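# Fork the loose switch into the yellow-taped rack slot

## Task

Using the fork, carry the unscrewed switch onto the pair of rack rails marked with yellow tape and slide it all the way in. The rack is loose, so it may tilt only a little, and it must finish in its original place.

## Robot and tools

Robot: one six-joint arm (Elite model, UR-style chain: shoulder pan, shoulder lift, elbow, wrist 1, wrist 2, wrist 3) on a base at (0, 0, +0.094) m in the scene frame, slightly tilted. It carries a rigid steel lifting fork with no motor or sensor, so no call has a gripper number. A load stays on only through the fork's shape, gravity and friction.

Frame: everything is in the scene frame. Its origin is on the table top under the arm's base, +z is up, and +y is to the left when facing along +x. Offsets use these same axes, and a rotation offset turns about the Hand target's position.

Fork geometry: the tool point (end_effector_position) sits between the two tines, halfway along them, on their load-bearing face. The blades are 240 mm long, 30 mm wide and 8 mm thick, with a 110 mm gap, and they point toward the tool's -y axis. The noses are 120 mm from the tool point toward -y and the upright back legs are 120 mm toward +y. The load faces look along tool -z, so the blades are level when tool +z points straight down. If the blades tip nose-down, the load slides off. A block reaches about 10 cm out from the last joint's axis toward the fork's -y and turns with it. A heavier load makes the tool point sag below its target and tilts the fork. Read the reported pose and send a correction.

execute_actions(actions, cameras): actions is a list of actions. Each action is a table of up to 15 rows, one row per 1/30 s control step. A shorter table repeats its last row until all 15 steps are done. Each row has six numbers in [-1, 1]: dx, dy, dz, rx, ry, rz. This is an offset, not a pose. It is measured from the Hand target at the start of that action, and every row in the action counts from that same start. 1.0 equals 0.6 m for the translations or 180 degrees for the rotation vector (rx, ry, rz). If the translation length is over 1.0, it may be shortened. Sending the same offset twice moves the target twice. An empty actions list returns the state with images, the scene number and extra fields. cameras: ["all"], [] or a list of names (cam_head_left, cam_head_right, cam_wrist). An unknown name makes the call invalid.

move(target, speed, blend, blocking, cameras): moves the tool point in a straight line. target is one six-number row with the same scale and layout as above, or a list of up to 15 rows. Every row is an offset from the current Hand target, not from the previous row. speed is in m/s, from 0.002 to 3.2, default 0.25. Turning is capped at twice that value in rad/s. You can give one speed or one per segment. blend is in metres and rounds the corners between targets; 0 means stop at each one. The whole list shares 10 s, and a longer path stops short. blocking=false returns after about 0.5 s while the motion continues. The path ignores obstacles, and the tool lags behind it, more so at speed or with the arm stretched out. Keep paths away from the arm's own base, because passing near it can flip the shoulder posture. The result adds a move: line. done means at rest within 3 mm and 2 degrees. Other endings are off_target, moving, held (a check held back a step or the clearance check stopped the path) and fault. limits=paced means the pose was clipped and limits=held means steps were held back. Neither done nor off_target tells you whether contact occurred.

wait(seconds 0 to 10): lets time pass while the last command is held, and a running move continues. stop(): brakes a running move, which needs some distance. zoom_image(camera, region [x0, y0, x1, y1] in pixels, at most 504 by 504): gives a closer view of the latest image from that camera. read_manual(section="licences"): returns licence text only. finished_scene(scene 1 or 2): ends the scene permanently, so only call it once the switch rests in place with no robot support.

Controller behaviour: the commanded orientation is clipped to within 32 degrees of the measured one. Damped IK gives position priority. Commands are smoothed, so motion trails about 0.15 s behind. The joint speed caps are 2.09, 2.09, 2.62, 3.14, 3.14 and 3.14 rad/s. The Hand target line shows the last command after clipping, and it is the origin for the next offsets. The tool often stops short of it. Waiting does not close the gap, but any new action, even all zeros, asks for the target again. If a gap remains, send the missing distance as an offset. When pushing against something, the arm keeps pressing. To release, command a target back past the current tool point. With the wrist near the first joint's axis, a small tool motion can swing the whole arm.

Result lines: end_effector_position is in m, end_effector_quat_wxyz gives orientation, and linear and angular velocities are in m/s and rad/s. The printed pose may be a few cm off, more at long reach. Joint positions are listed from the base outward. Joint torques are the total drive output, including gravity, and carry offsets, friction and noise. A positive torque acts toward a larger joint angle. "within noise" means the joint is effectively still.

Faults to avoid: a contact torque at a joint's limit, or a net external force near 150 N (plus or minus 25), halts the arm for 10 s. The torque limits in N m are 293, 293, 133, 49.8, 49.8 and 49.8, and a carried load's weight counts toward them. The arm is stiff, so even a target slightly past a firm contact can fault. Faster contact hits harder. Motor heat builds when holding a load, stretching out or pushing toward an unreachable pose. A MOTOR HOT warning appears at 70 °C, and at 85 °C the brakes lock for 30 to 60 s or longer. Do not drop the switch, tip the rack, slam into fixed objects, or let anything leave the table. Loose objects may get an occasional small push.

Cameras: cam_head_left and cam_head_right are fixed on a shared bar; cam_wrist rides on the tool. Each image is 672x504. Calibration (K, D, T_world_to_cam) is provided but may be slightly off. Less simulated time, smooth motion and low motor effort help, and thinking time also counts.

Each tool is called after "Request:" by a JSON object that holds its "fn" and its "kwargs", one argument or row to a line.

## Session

Request:
{"fn": "execute_actions", "kwargs": {
  "actions": []
}}

Request:
{"fn": "zoom_image", "kwargs": {
  "camera": "cam_head_left",
  "region": [270, 60, 480, 280]
}}

Request:
{"fn": "zoom_image", "kwargs": {
  "camera": "cam_head_right",
  "region": [270, 60, 480, 280]
}}

Scene clock: 0.00 s.
end_effector_position=(+0.3721, -0.1179, +0.2683) end_effector_quat_wxyz=(-0.171, +0.978, -0.115, +0.012)
Joint positions: [1.982 -1.736 2.436 -1.964 -1.402 0.575]
Joint velocities: within noise
Joint torques (N m): no reading
Hand target: +0.3721, -0.1179, +0.2683; -0.171, +0.978, -0.115, +0.012
camera_calibration:
cam_wrist: T_world_to_cam=[[0.971635, -0.232132, -0.0451733, -0.367249], [-0.231942, -0.972683, 0.00947392, -0.159603], [-0.0461385, 0.00127239, -0.998934, 0.379723], [0, 0, 0, 1]] pos_world=[0.337333, -0.240977, 0.364241]

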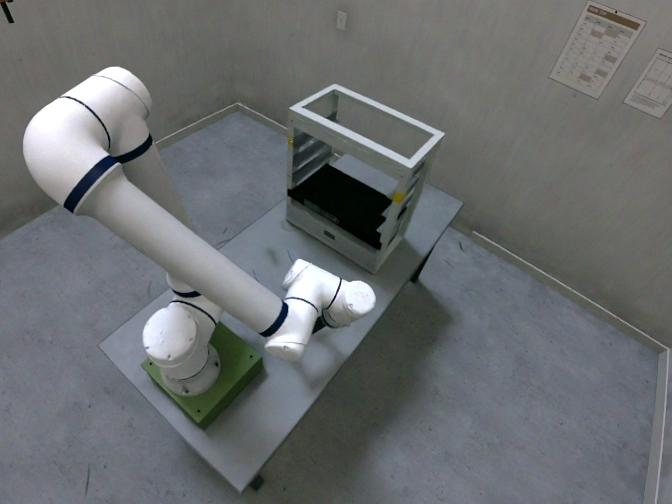

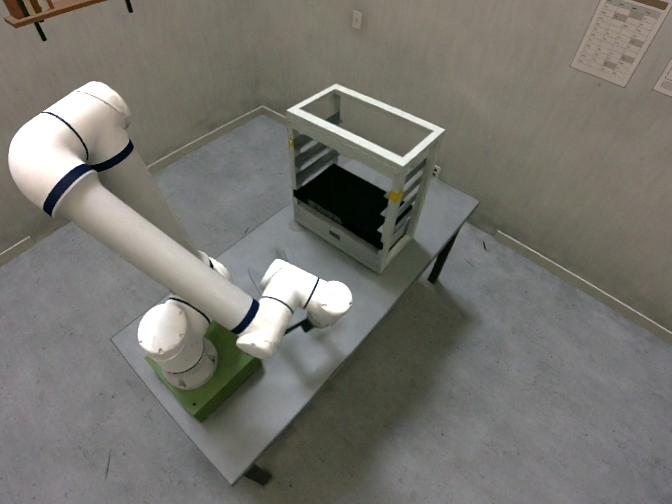

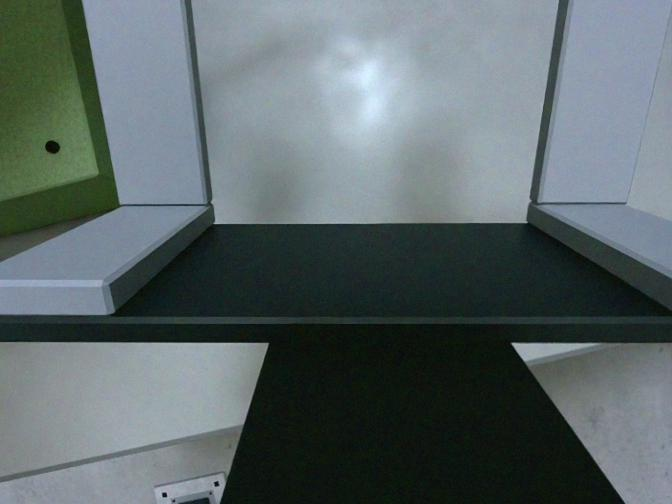

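Scaled by 2.291.

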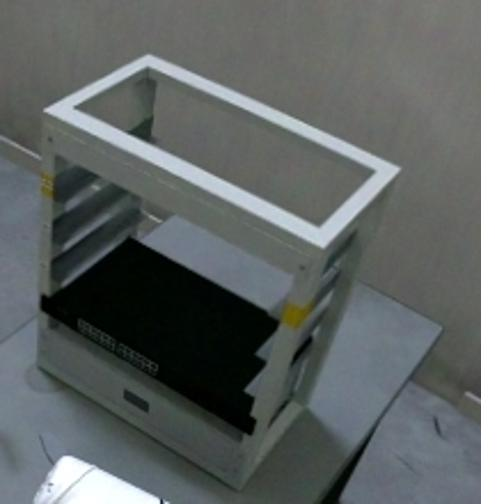

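Scaled by 2.291.

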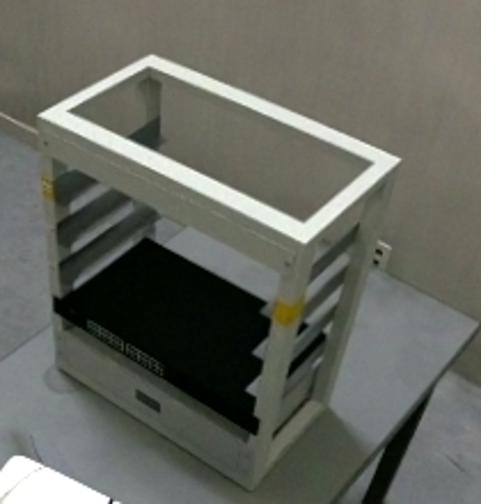

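Request:
{"fn": "move", "kwargs": {
  "target": [0.297, 0.197, 0.72, -0.0794, 0.0867, -0.4045],
  "speed": 0.4
}}

Request:
{"fn": "move", "kwargs": {
  "target": [0.565, 0, 0, 0, 0, 0],
  "speed": 0.35,
  "cameras": ["all"]
}}

Request:
{"fn": "zoom_image", "kwargs": {
  "camera": "cam_wrist",
  "region": [0, 0, 224, 168]
}}

Request:
{"fn": "zoom_image", "kwargs": {
  "camera": "cam_wrist",
  "region": [224, 0, 448, 168]
}}

Request:
{"fn": "zoom_image", "kwargs": {
  "camera": "cam_wrist",
  "region": [448, 0, 672, 168]
}}

Request:
{"fn": "zoom_image", "kwargs": {
  "camera": "cam_head_right",
  "region": [270, 60, 480, 280]
}}

Scene clock: 43.50 s.
end_effector_position=(+0.5503, +0.0003, +0.7003) end_effector_quat_wxyz=(+0.000, +0.726, -0.688, +0.000)
Joint positions: [2.711 -2.065 1.774 -1.265 -1.571 2.612]
Joint torques (N m): [7.8 3.47 -98.98 -5.06 -1.58 3.76]
Hand target: +0.5503, +0.0003, +0.7003; +0.000, +0.725, -0.688, +0.000
Off the commanded pose: 0.000 m, 0 deg.
move: done

Scene clock: 45.27 s.
end_effector_position=(+0.8891, +0.0003, +0.7003) end_effector_quat_wxyz=(+0.000, +0.725, -0.688, +0.000)
Joint positions: [2.932 -1.492 1.337 -1.402 -1.568 2.833]
Joint torques (N m): [9.01 -61.38 -100.7 -5.45 -1.52 3.43]
Hand target: +0.8893, +0.0003, +0.7003; +0.000, +0.725, -0.688, +0.000
Off the commanded pose: 0.000 m, 0 deg.
move: done
camera_calibration:
cam_wrist: T_world_to_cam=[[0.0394965, -0.998866, -0.0265769, -0.00664955], [-0.936978, -0.0462637, 0.346313, 0.461922], [-0.34715, 0.0112238, -0.937743, 1.0598], [0, 0, 0, 1]] pos_world=[0.800981, 0.00283326, 0.83367]

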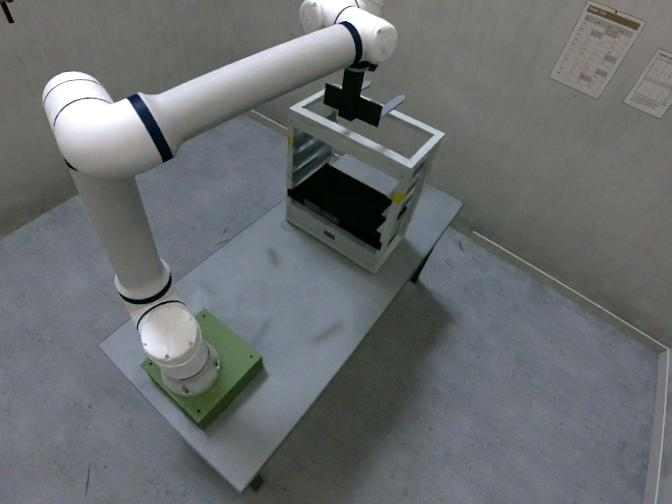

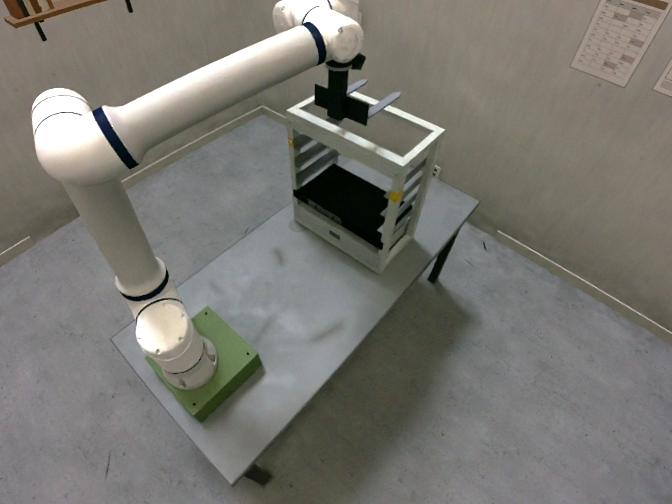

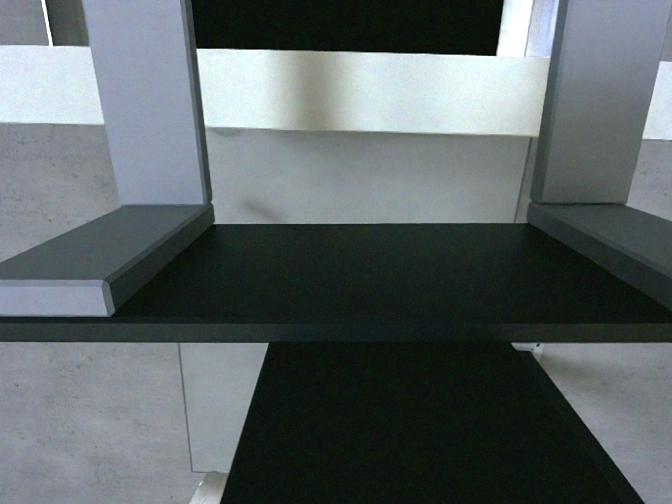

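Scaled by 2.250.

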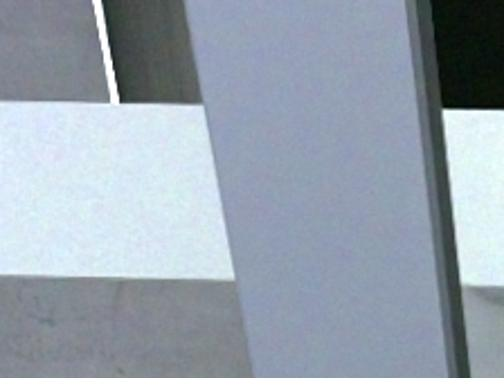

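Scaled by 2.250.

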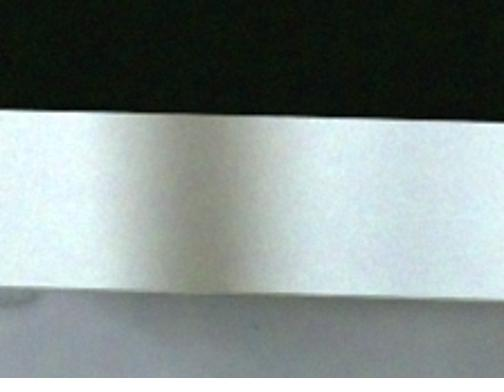

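Scaled by 2.250.

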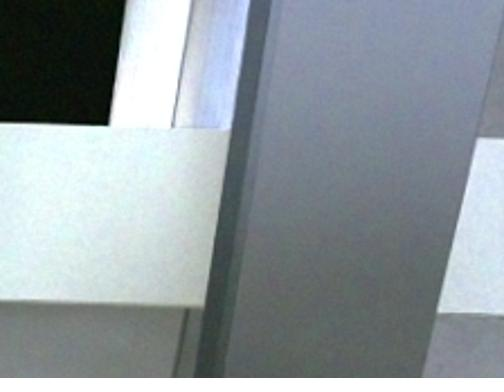

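Scaled by 2.291.

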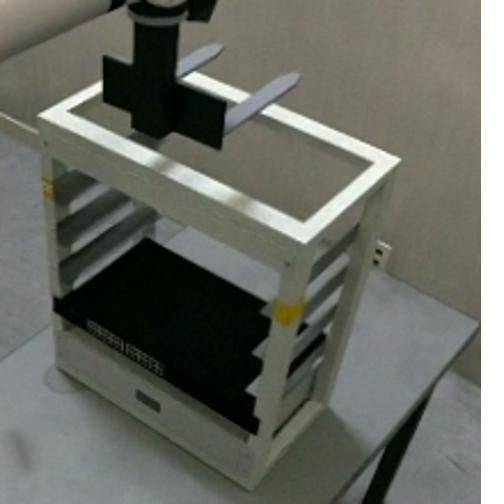

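Request:
{"fn": "zoom_image", "kwargs": {
  "camera": "cam_head_right",
  "region": [285, 180, 395, 280]
}}

Request:
{"fn": "zoom_image", "kwargs": {
  "camera": "cam_head_left",
  "region": [280, 180, 390, 280]
}}

Scaled by 4.582.

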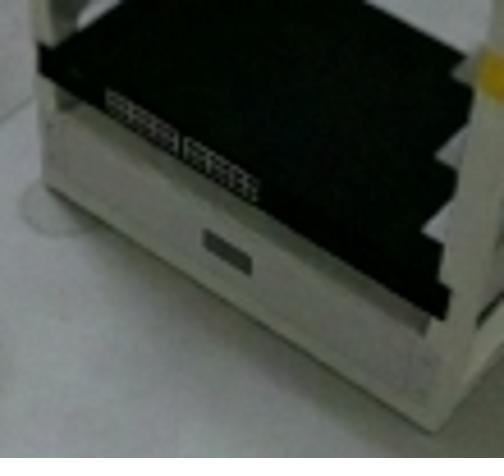

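Scaled by 4.582.

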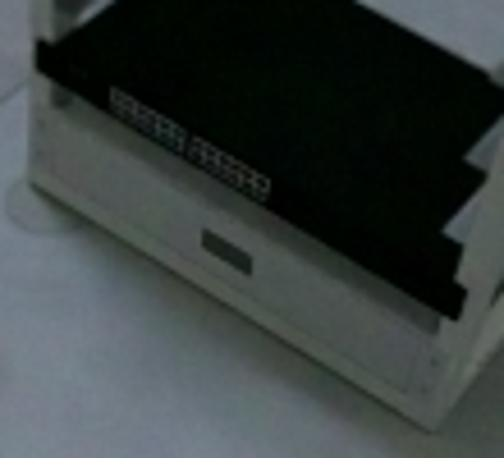

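Request:
{"fn": "move", "kwargs": {
  "target": [
    [-0.5, 0, 0, 0, 0, -0.0078],
    [-0.48, -0.0025, -0.75, 0, 0, -0.0078]
  ],
  "speed": 0.4,
  "blend": [0.06, 0]
}}

Request:
{"fn": "move", "kwargs": {
  "target": [0.0, 0.0, -0.1572, 0, 0, 0],
  "speed": 0.25,
  "cameras": ["all"]
}}

Request:
{"fn": "zoom_image", "kwargs": {
  "camera": "cam_head_left",
  "region": [270, 140, 410, 280]
}}

Request:
{"fn": "zoom_image", "kwargs": {
  "camera": "cam_head_right",
  "region": [270, 140, 410, 280]
}}

Scene clock: 76.27 s.
end_effector_position=(+0.6013, -0.0012, +0.2504) end_effector_quat_wxyz=(+0.000, +0.717, -0.697, +0.000) end_effector_velocity=(+0.001, +0.000, +0.000) end_effector_angular_velocity=(-0.001, -0.003, +0.000)
Joint positions: [2.772 -1.824 2.463 -2.195 -1.57 2.697]
Joint velocities: [0 0.001 0.001 -0.005 0 0]
Joint torques (N m): [10.03 -12.69 -61.64 -10.17 2.03 3.38]
Hand target: +0.6013, -0.0012, +0.2503; +0.000, +0.717, -0.697, +0.000
Off the commanded pose: 0.000 m, 0 deg.
move: done

Scene clock: 77.43 s.
end_effector_position=(+0.6013, -0.0012, +0.1561) end_effector_quat_wxyz=(+0.000, +0.717, -0.697, +0.000)
Joint positions: [2.772 -1.644 2.559 -2.472 -1.57 2.698]
Joint torques (N m): [10.04 -19.53 -47.27 -10.17 2.03 3.48]
Hand target: +0.6013, -0.0012, +0.1560; +0.000, +0.717, -0.697, +0.000
Off the commanded pose: 0.000 m, 0 deg.
move: done
camera_calibration:
cam_wrist: T_world_to_cam=[[0.0149853, -0.999536, -0.0265242, 0.00348561], [-0.93777, -0.0232536, 0.346478, 0.381102], [-0.346934, 0.0196815, -0.937683, 0.449322], [0, 0, 0, 1]] pos_world=[0.513218, 0.00350268, 0.28937]

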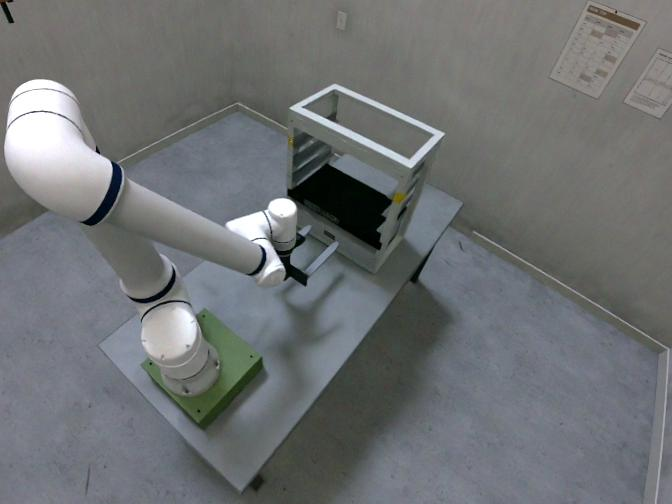

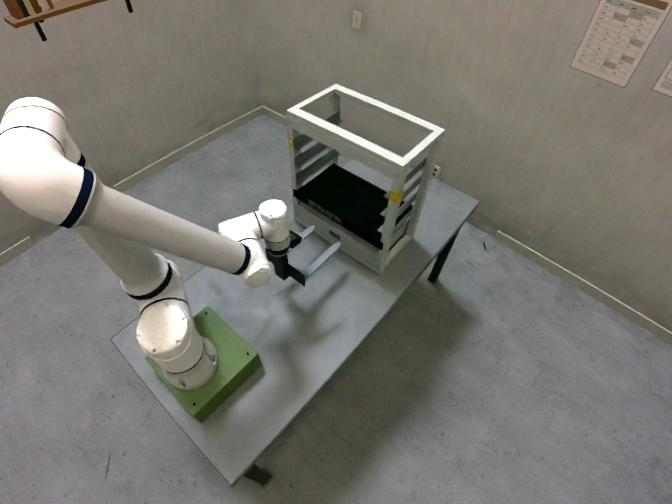

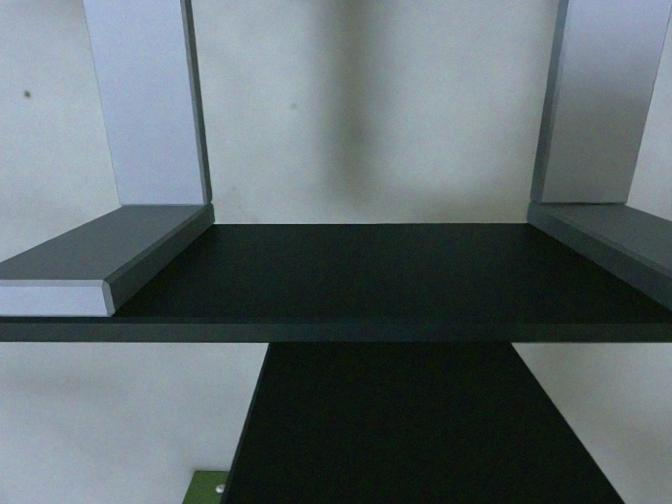

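Scaled by 3.600.

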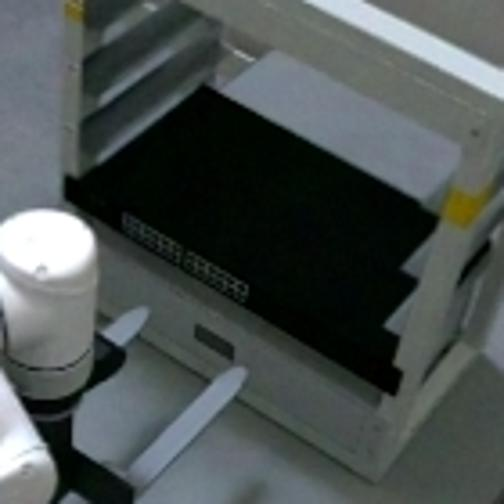

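Scaled by 3.600.

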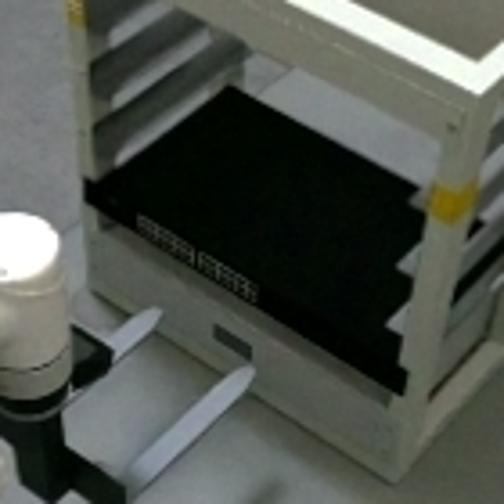

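Request:
{"fn": "move", "kwargs": {
  "target": [0.4395, 0.0123, 0.0, 0, 0, 0],
  "speed": 0.12,
  "cameras": ["all"]
}}

Request:
{"fn": "zoom_image", "kwargs": {
  "camera": "cam_wrist",
  "region": [80, 0, 340, 160]
}}

Request:
{"fn": "zoom_image", "kwargs": {
  "camera": "cam_wrist",
  "region": [340, 0, 600, 160]
}}

Scene clock: 89.50 s.
end_effector_position=(+0.8649, +0.0062, +0.1560) end_effector_quat_wxyz=(+0.000, +0.717, -0.697, +0.000)
Joint positions: [2.938 -1.242 2.081 -2.396 -1.567 2.864]
Joint torques (N m): [8.92 -68.16 -77.07 -5.67 -0.63 3.48]
Hand target: +0.8650, +0.0062, +0.1560; +0.000, +0.717, -0.697, +0.000
Off the commanded pose: 0.000 m, 0 deg.
move: done
camera_calibration:
cam_wrist: T_world_to_cam=[[0.0149862, -0.999536, -0.0265209, 0.00683052], [-0.937814, -0.0232508, 0.346358, 0.628536], [-0.346814, 0.0196811, -0.937727, 0.540549], [0, 0, 0, 1]] pos_world=[0.776818, 0.0108027, 0.28937]

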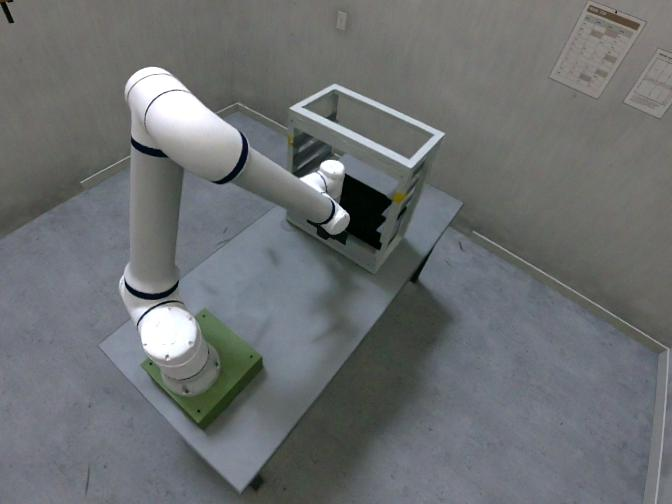

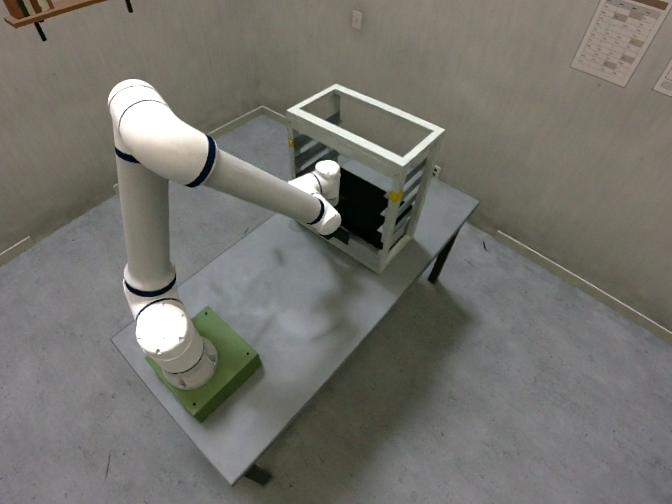

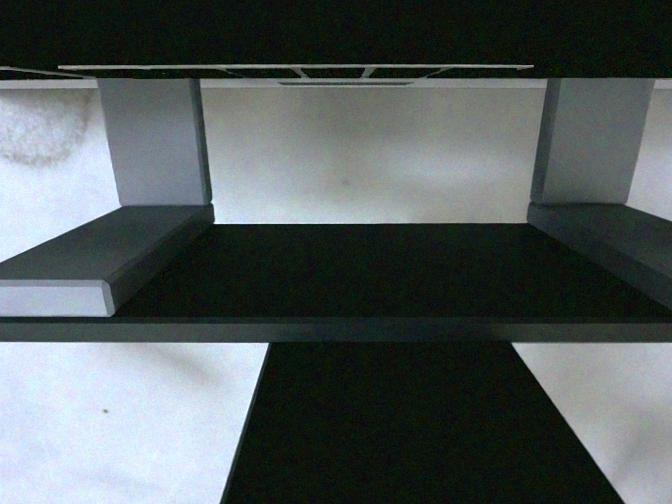

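Scaled by 1.938.

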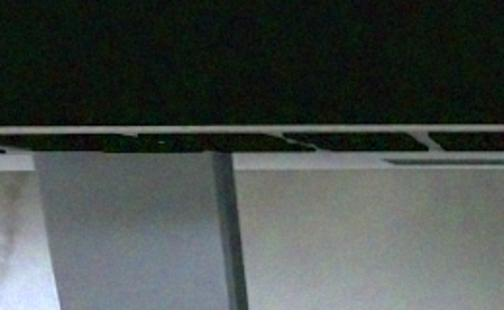

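Scaled by 1.938.

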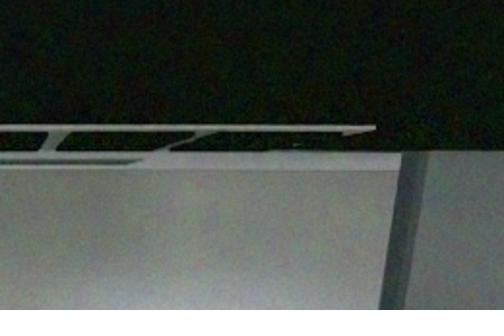

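Request:
{"fn": "move", "kwargs": {
  "target": [0, 0, 0.0217, 0, 0, 0],
  "speed": 0.05
}}

Request:
{"fn": "move", "kwargs": {
  "target": [0, 0, 0.005, 0, 0, 0],
  "speed": 0.02
}}

Request:
{"fn": "move", "kwargs": {
  "target": [0, 0, 0.005, 0, 0, 0],
  "speed": 0.02
}}

Request:
{"fn": "move", "kwargs": {
  "target": [0, 0, 0.005, 0, 0, 0],
  "speed": 0.02
}}

Scene clock: 98.90 s.
end_effector_position=(+0.8650, +0.0062, +0.1688) end_effector_quat_wxyz=(+0.000, +0.717, -0.697, +0.000)
Joint positions: [2.939 -1.259 2.073 -2.371 -1.568 2.864]
Joint torques (N m): [-7.56 -97 -78.04 -5.37 -0.9 -0.07]
Hand target: +0.8650, +0.0062, +0.1690; +0.000, +0.717, -0.697, +0.000
Off the commanded pose: 0.000 m, 0 deg.
move: done

Scene clock: 99.60 s.
end_effector_position=(+0.8650, +0.0062, +0.1719) end_effector_quat_wxyz=(+0.000, +0.717, -0.697, +0.000)
Joint positions: [2.938 -1.263 2.072 -2.365 -1.568 2.864]
Joint torques (N m): [-14.35 -95.56 -78.02 -5.45 -0.98 -1.61]
Hand target: +0.8650, +0.0062, +0.1720; +0.000, +0.717, -0.697, +0.000
Off the commanded pose: 0.000 m, 0 deg.
move: done

Scene clock: 100.30 s.
end_effector_position=(+0.8650, +0.0062, +0.1748) end_effector_quat_wxyz=(+0.000, +0.717, -0.697, +0.000)
Joint positions: [2.938 -1.267 2.07 -2.36 -1.568 2.864]
Joint torques (N m): [-16.13 -114.47 -96.2 -10.66 -0.81 -1.75]
Hand target: +0.8650, +0.0062, +0.1750; +0.000, +0.717, -0.697, +0.000
Off the commanded pose: 0.000 m, 0 deg.
move: done

Scene clock: 101.00 s.
end_effector_position=(+0.8650, +0.0062, +0.1779) end_effector_quat_wxyz=(+0.000, +0.717, -0.697, +0.000)
Joint positions: [2.938 -1.271 2.068 -2.354 -1.568 2.864]
Joint torques (N m): [-16.28 -133.8 -114.47 -17.92 3.34 -1.63]
Hand target: +0.8650, +0.0062, +0.1780; +0.000, +0.717, -0.697, +0.000
Off the commanded pose: 0.000 m, 0 deg.
move: done

Request:
{"fn": "move", "kwargs": {
  "target": [0, 0, 0.0142, 0, 0, 0],
  "speed": 0.04,
  "cameras": ["cam_wrist"]
}}

Request:
{"fn": "move", "kwargs": {
  "target": [-0.1666, -0.0047, 0, 0, 0, 0],
  "speed": 0.1,
  "cameras": ["cam_wrist", "cam_head_right"]
}}

Scene clock: 105.10 s.
end_effector_position=(+0.8650, +0.0062, +0.1864) end_effector_quat_wxyz=(+0.000, +0.717, -0.697, +0.000)
Joint positions: [2.938 -1.282 2.063 -2.338 -1.568 2.864]
Joint torques (N m): [-20.39 -129.29 -115.7 -17.68 3.51 -2.05]
Hand target: +0.8650, +0.0062, +0.1865; +0.000, +0.717, -0.697, +0.000
Off the commanded pose: 0.000 m, 0 deg.
move: done
camera_calibration:
cam_wrist: T_world_to_cam=[[0.0149881, -0.999536, -0.0265216, 0.00763131], [-0.937814, -0.0232528, 0.346358, 0.618136], [-0.346814, 0.0196811, -0.937727, 0.568997], [0, 0, 0, 1]] pos_world=[0.776918, 0.0108027, 0.31967]
Images, in order (width x height): cam_wrist 672x504.

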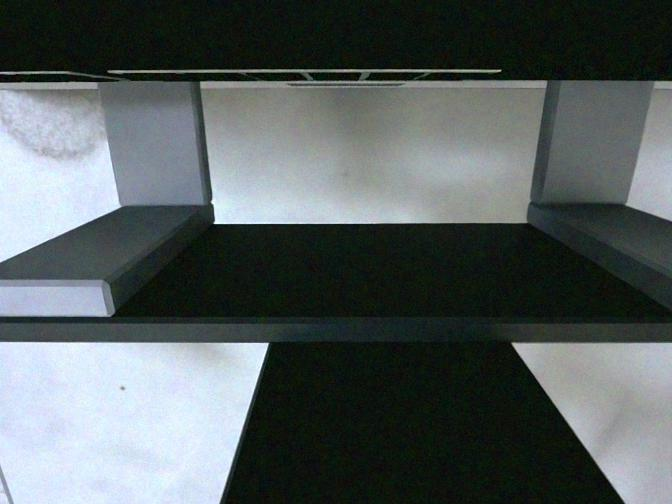

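Scene clock: 106.67 s.
end_effector_position=(+0.7652, +0.0033, +0.1865) end_effector_quat_wxyz=(+0.000, +0.717, -0.697, +0.000)
Joint positions: [2.893 -1.424 2.249 -2.382 -1.568 2.818]
Joint torques (N m): [-23.53 -108.3 -86.98 -22.36 3.28 -2.16]
Hand target: +0.7651, +0.0034, +0.1865; +0.000, +0.717, -0.697, +0.000
Off the commanded pose: 0.000 m, 0 deg.
move: done
camera_calibration:
cam_wrist: T_world_to_cam=[[0.0149881, -0.999536, -0.0265216, 0.00633223], [-0.937814, -0.0232528, 0.346358, 0.524501], [-0.346814, 0.0196811, -0.937727, 0.534663], [0, 0, 0, 1]] pos_world=[0.677218, 0.00800268, 0.31987]
Images, in order (width x height): cam_head_right 672x504, cam_wrist 672x504.

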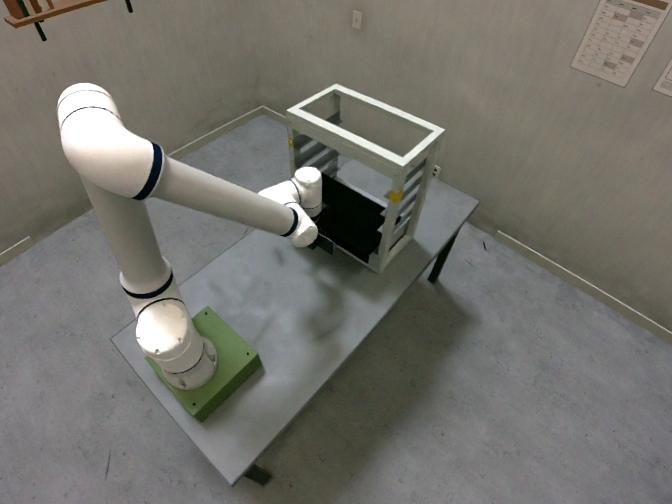

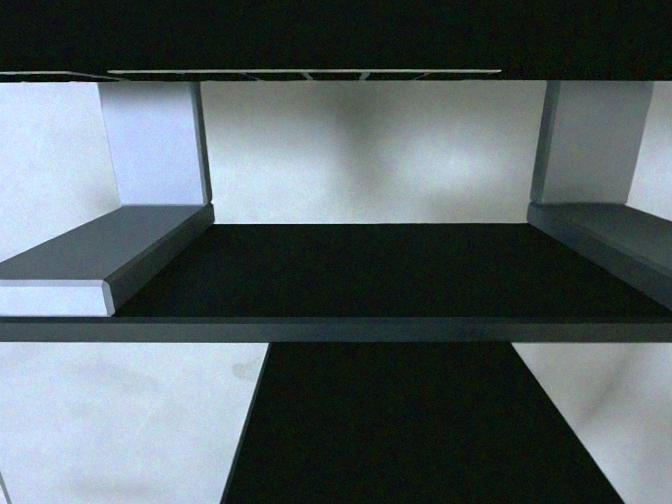

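Request:
{"fn": "move", "kwargs": {
  "target": [
    [-0.2916, -0.0082, 0, 0, 0, 0],
    [-0.2916, -0.0082, 0.4445, 0, 0, 0]
  ],
  "speed": [0.12, 0.15],
  "blend": [0.01, 0],
  "cameras": ["all"]
}}

Request:
{"fn": "zoom_image", "kwargs": {
  "camera": "cam_head_right",
  "region": [270, 80, 430, 240]
}}

Request:
{"fn": "zoom_image", "kwargs": {
  "camera": "cam_head_left",
  "region": [270, 80, 430, 240]
}}

Scene clock: 115.63 s.
end_effector_position=(+0.5901, -0.0016, +0.4530) end_effector_quat_wxyz=(+0.000, +0.717, -0.697, +0.000) end_effector_velocity=(+0.000, +0.000, +0.001) end_effector_angular_velocity=(+0.001, +0.002, +0.000)
Joint positions: [2.76 -2.021 2.19 -1.725 -1.57 2.685]
Joint velocities: [0 0 -0.003 0.005 0 0]
Joint torques (N m): [-22.42 -55.21 -143.74 -17.08 1.63 -2.21]
Hand target: +0.5901, -0.0016, +0.4532; +0.000, +0.717, -0.697, +0.000
Off the commanded pose: 0.000 m, 0 deg.
move: done
camera_calibration:
cam_wrist: T_world_to_cam=[[0.0149862, -0.999536, -0.0265209, 0.011129], [-0.937814, -0.0232508, 0.346358, 0.267778], [-0.346814, 0.0196811, -0.937727, 0.723902], [0, 0, 0, 1]] pos_world=[0.502018, 0.00310268, 0.58637]

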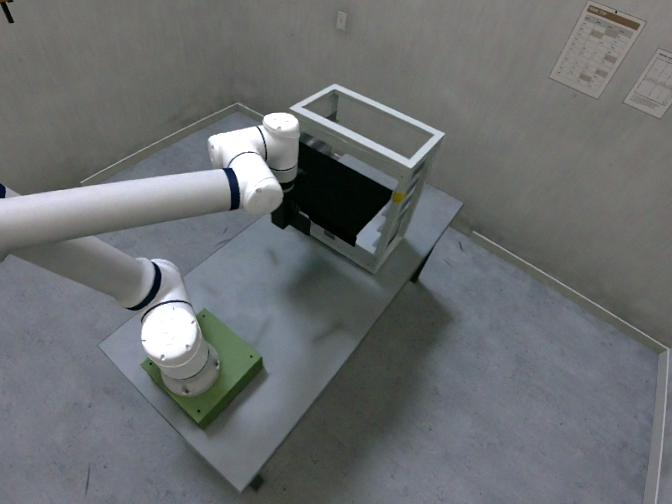

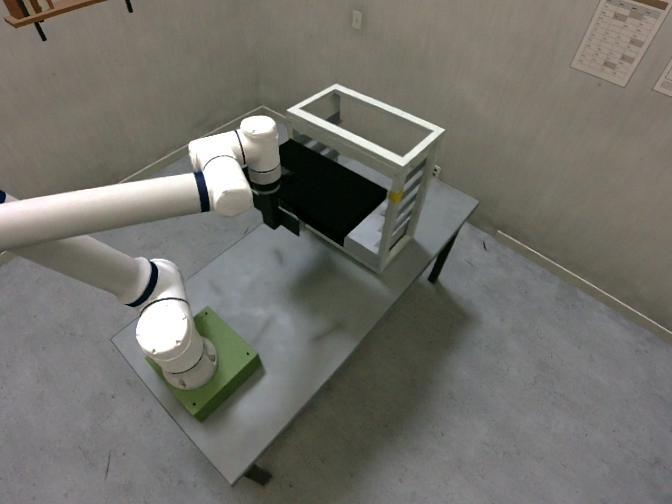

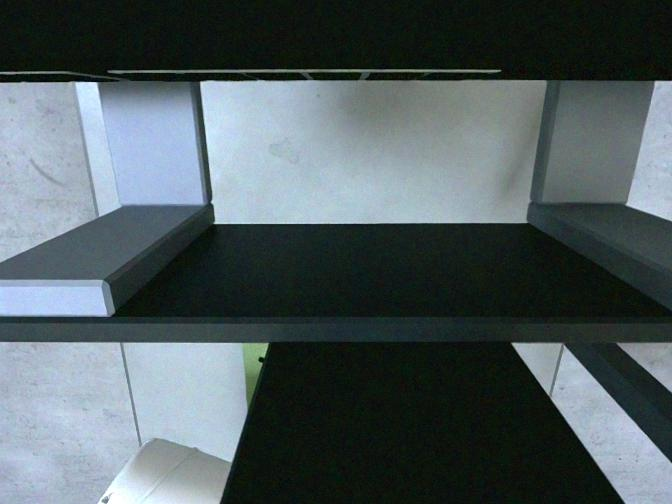

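Scaled by 3.150.

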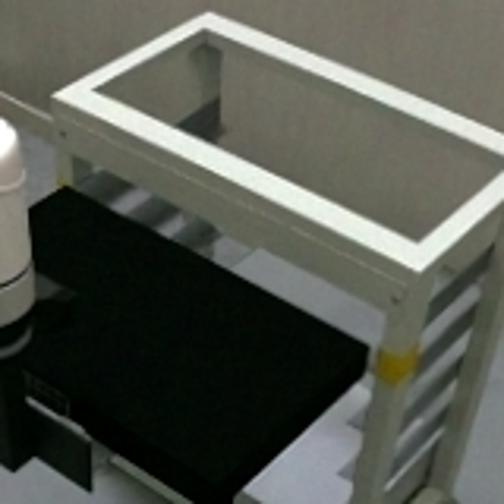

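Scaled by 3.150.

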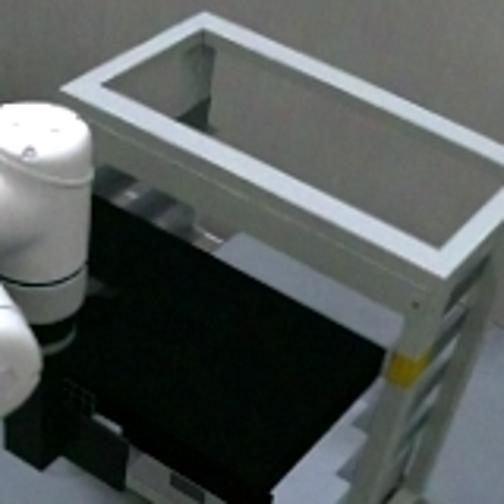

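Request:
{"fn": "move", "kwargs": {
  "target": [0.0583, 0.0016, 0, 0, 0, 0],
  "speed": 0.06,
  "cameras": ["cam_wrist", "cam_head_right", "cam_head_left"]
}}

Request:
{"fn": "zoom_image", "kwargs": {
  "camera": "cam_head_right",
  "region": [340, 150, 440, 250]
}}

Request:
{"fn": "zoom_image", "kwargs": {
  "camera": "cam_head_left",
  "region": [340, 150, 440, 250]
}}

Scene clock: 126.43 s.
end_effector_position=(+0.6249, -0.0006, +0.4532) end_effector_quat_wxyz=(+0.000, +0.717, -0.697, +0.000)
Joint positions: [2.794 -1.948 2.15 -1.758 -1.57 2.719]
Joint torques (N m): [8.56 -34.93 -143.08 -22.05 2.75 3.51]
Hand target: +0.6251, -0.0006, +0.4532; +0.000, +0.717, -0.697, +0.000
Off the commanded pose: 0.000 m, 0 deg.
move: done
camera_calibration:
cam_wrist: T_world_to_cam=[[0.0150466, -0.999532, -0.0266487, 0.0116547], [-0.937813, -0.0233518, 0.346355, 0.30037], [-0.346815, 0.01978, -0.937725, 0.736137], [0, 0, 0, 1]] pos_world=[0.536818, 0.00410259, 0.58657]

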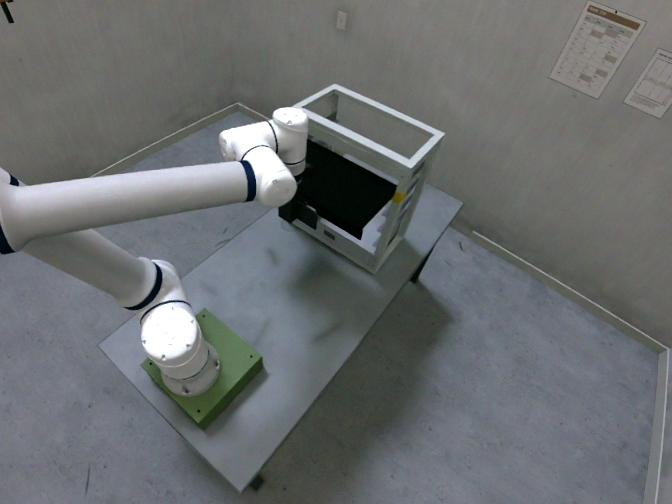

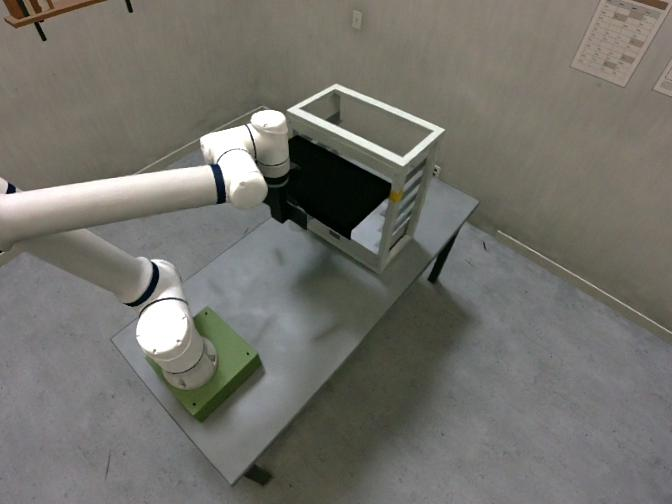

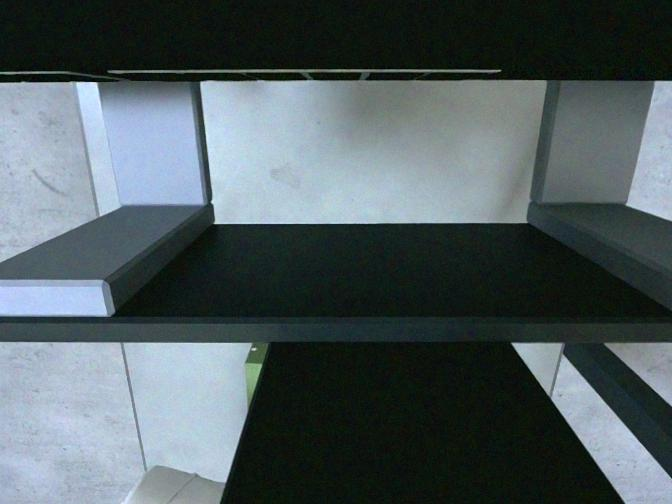

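Scaled by 5.040.

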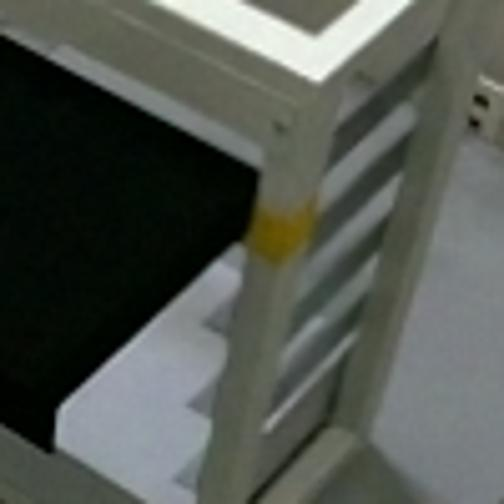

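Scaled by 5.040.

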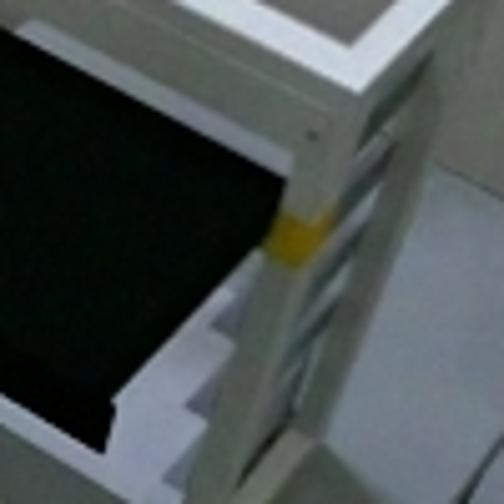

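Request:
{"fn": "move", "kwargs": {
  "target": [0.05, 0.0014, 0, 0, 0, 0],
  "speed": 0.06,
  "cameras": ["cam_wrist", "cam_head_right"]
}}

Request:
{"fn": "zoom_image", "kwargs": {
  "camera": "cam_wrist",
  "region": [80, 30, 520, 110]
}}

Request:
{"fn": "zoom_image", "kwargs": {
  "camera": "cam_head_right",
  "region": [340, 150, 440, 250]
}}

Scene clock: 132.00 s.
end_effector_position=(+0.6549, +0.0002, +0.4532) end_effector_quat_wxyz=(+0.000, +0.717, -0.697, +0.000)
Joint positions: [2.819 -1.888 2.113 -1.781 -1.569 2.745]
Joint torques (N m): [7.74 -41.81 -143.12 -22.2 3.23 3.18]
Hand target: +0.6551, +0.0002, +0.4532; +0.000, +0.717, -0.697, +0.000
Off the commanded pose: 0.000 m, 0 deg.
move: done
camera_calibration:
cam_wrist: T_world_to_cam=[[0.0150466, -0.999532, -0.0266487, 0.0120029], [-0.937813, -0.0233518, 0.346355, 0.328523], [-0.346815, 0.01978, -0.937725, 0.746525], [0, 0, 0, 1]] pos_world=[0.566818, 0.00490259, 0.58657]
Images, in order (width x height): cam_head_right 672x504, cam_wrist 672x504.

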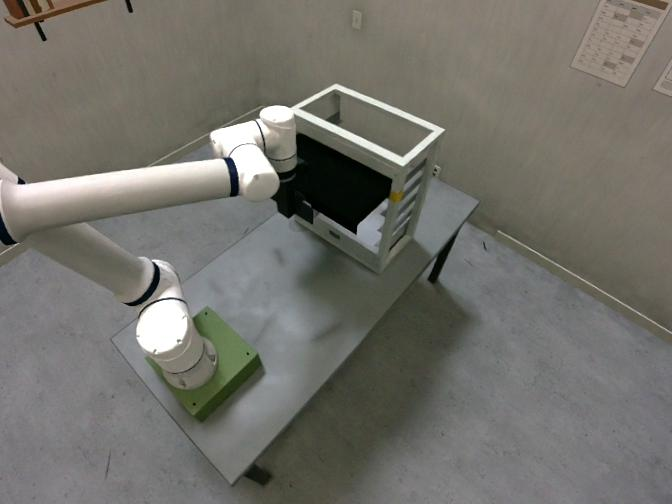

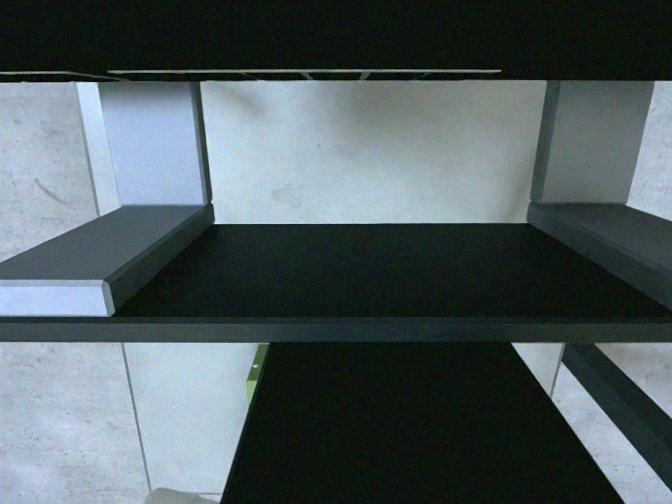

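Scaled by 1.145.

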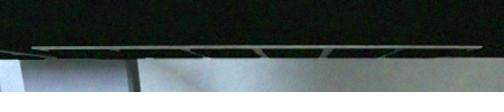

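Scaled by 5.040.

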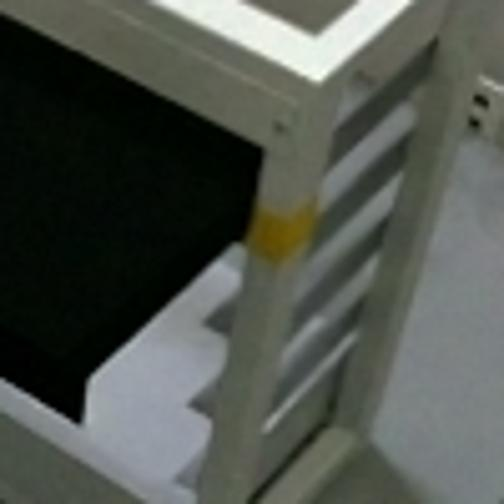

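Request:
{"fn": "move", "kwargs": {
  "target": [0.1666, 0.0047, 0, 0, 0, 0],
  "speed": 0.08,
  "cameras": ["cam_wrist"]
}}

Request:
{"fn": "move", "kwargs": {
  "target": [0.1216, 0.0034, 0, 0, 0, 0],
  "speed": 0.08,
  "cameras": ["all"]
}}

Request:
{"fn": "zoom_image", "kwargs": {
  "camera": "cam_head_right",
  "region": [280, 80, 440, 240]
}}

Scene clock: 137.43 s.
end_effector_position=(+0.7548, +0.0031, +0.4532) end_effector_quat_wxyz=(+0.000, +0.717, -0.697, +0.000)
Joint positions: [2.886 -1.701 1.974 -1.83 -1.568 2.811]
Joint torques (N m): [8.51 -65.62 -141.98 -22.48 1.79 3.71]
Hand target: +0.7550, +0.0031, +0.4532; +0.000, +0.717, -0.697, +0.000
Off the commanded pose: 0.000 m, 0 deg.
move: done
camera_calibration:
cam_wrist: T_world_to_cam=[[0.0150803, -0.999534, -0.0265545, 0.0132195], [-0.937812, -0.0233507, 0.346357, 0.422368], [-0.346815, 0.01968, -0.937727, 0.781154], [0, 0, 0, 1]] pos_world=[0.666818, 0.00770275, 0.58657]
Images, in order (width x height): cam_wrist 672x504.

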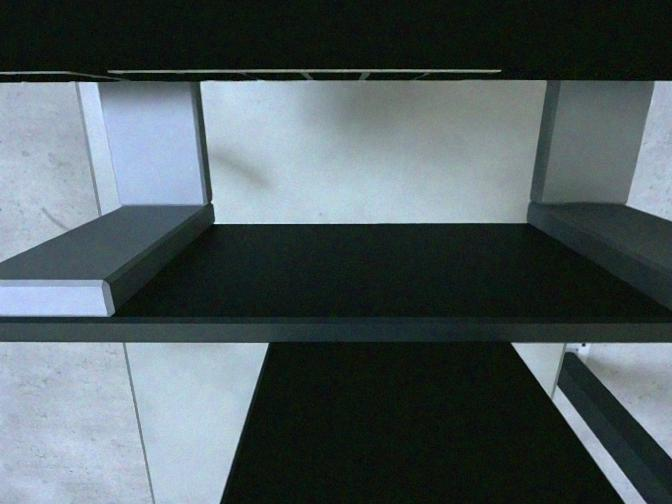

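Scene clock: 138.87 s.
end_effector_position=(+0.8278, +0.0051, +0.4533) end_effector_quat_wxyz=(+0.000, +0.717, -0.697, +0.000)
Joint positions: [2.922 -1.574 1.859 -1.841 -1.568 2.847]
Joint torques (N m): [8.1 -84.48 -142.11 -19.39 2.12 3.55]
Hand target: +0.8280, +0.0051, +0.4532; +0.000, +0.717, -0.697, +0.000
Off the commanded pose: 0.000 m, 0 deg.
move: done
camera_calibration:
cam_wrist: T_world_to_cam=[[0.0149894, -0.999536, -0.02652, 0.0142661], [-0.937847, -0.0232516, 0.34627, 0.490858], [-0.346726, 0.0196813, -0.93776, 0.806349], [0, 0, 0, 1]] pos_world=[0.739718, 0.00980268, 0.586571]

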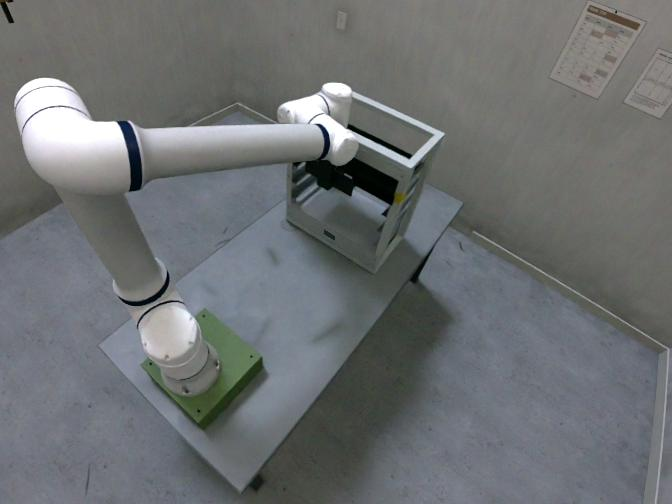

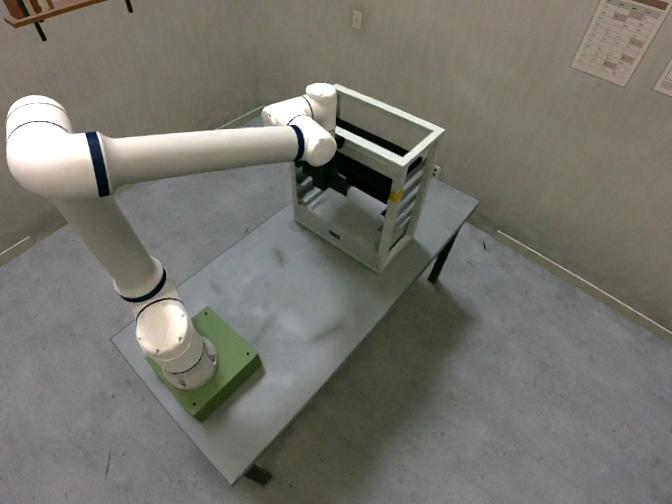

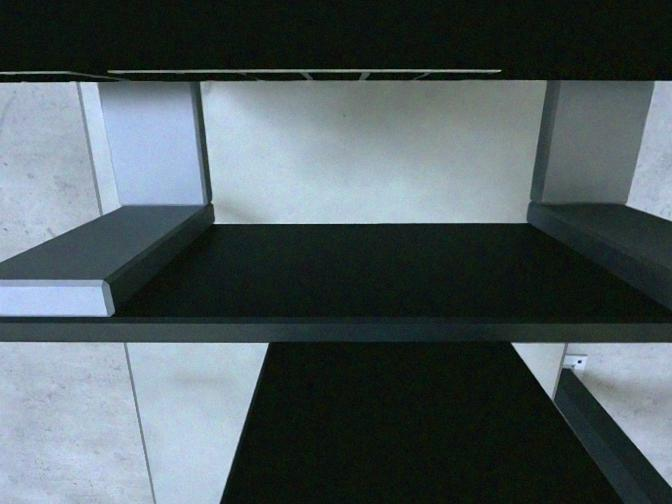

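Scaled by 3.150.

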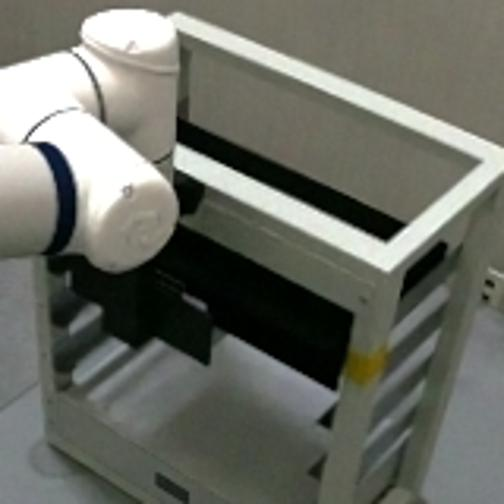

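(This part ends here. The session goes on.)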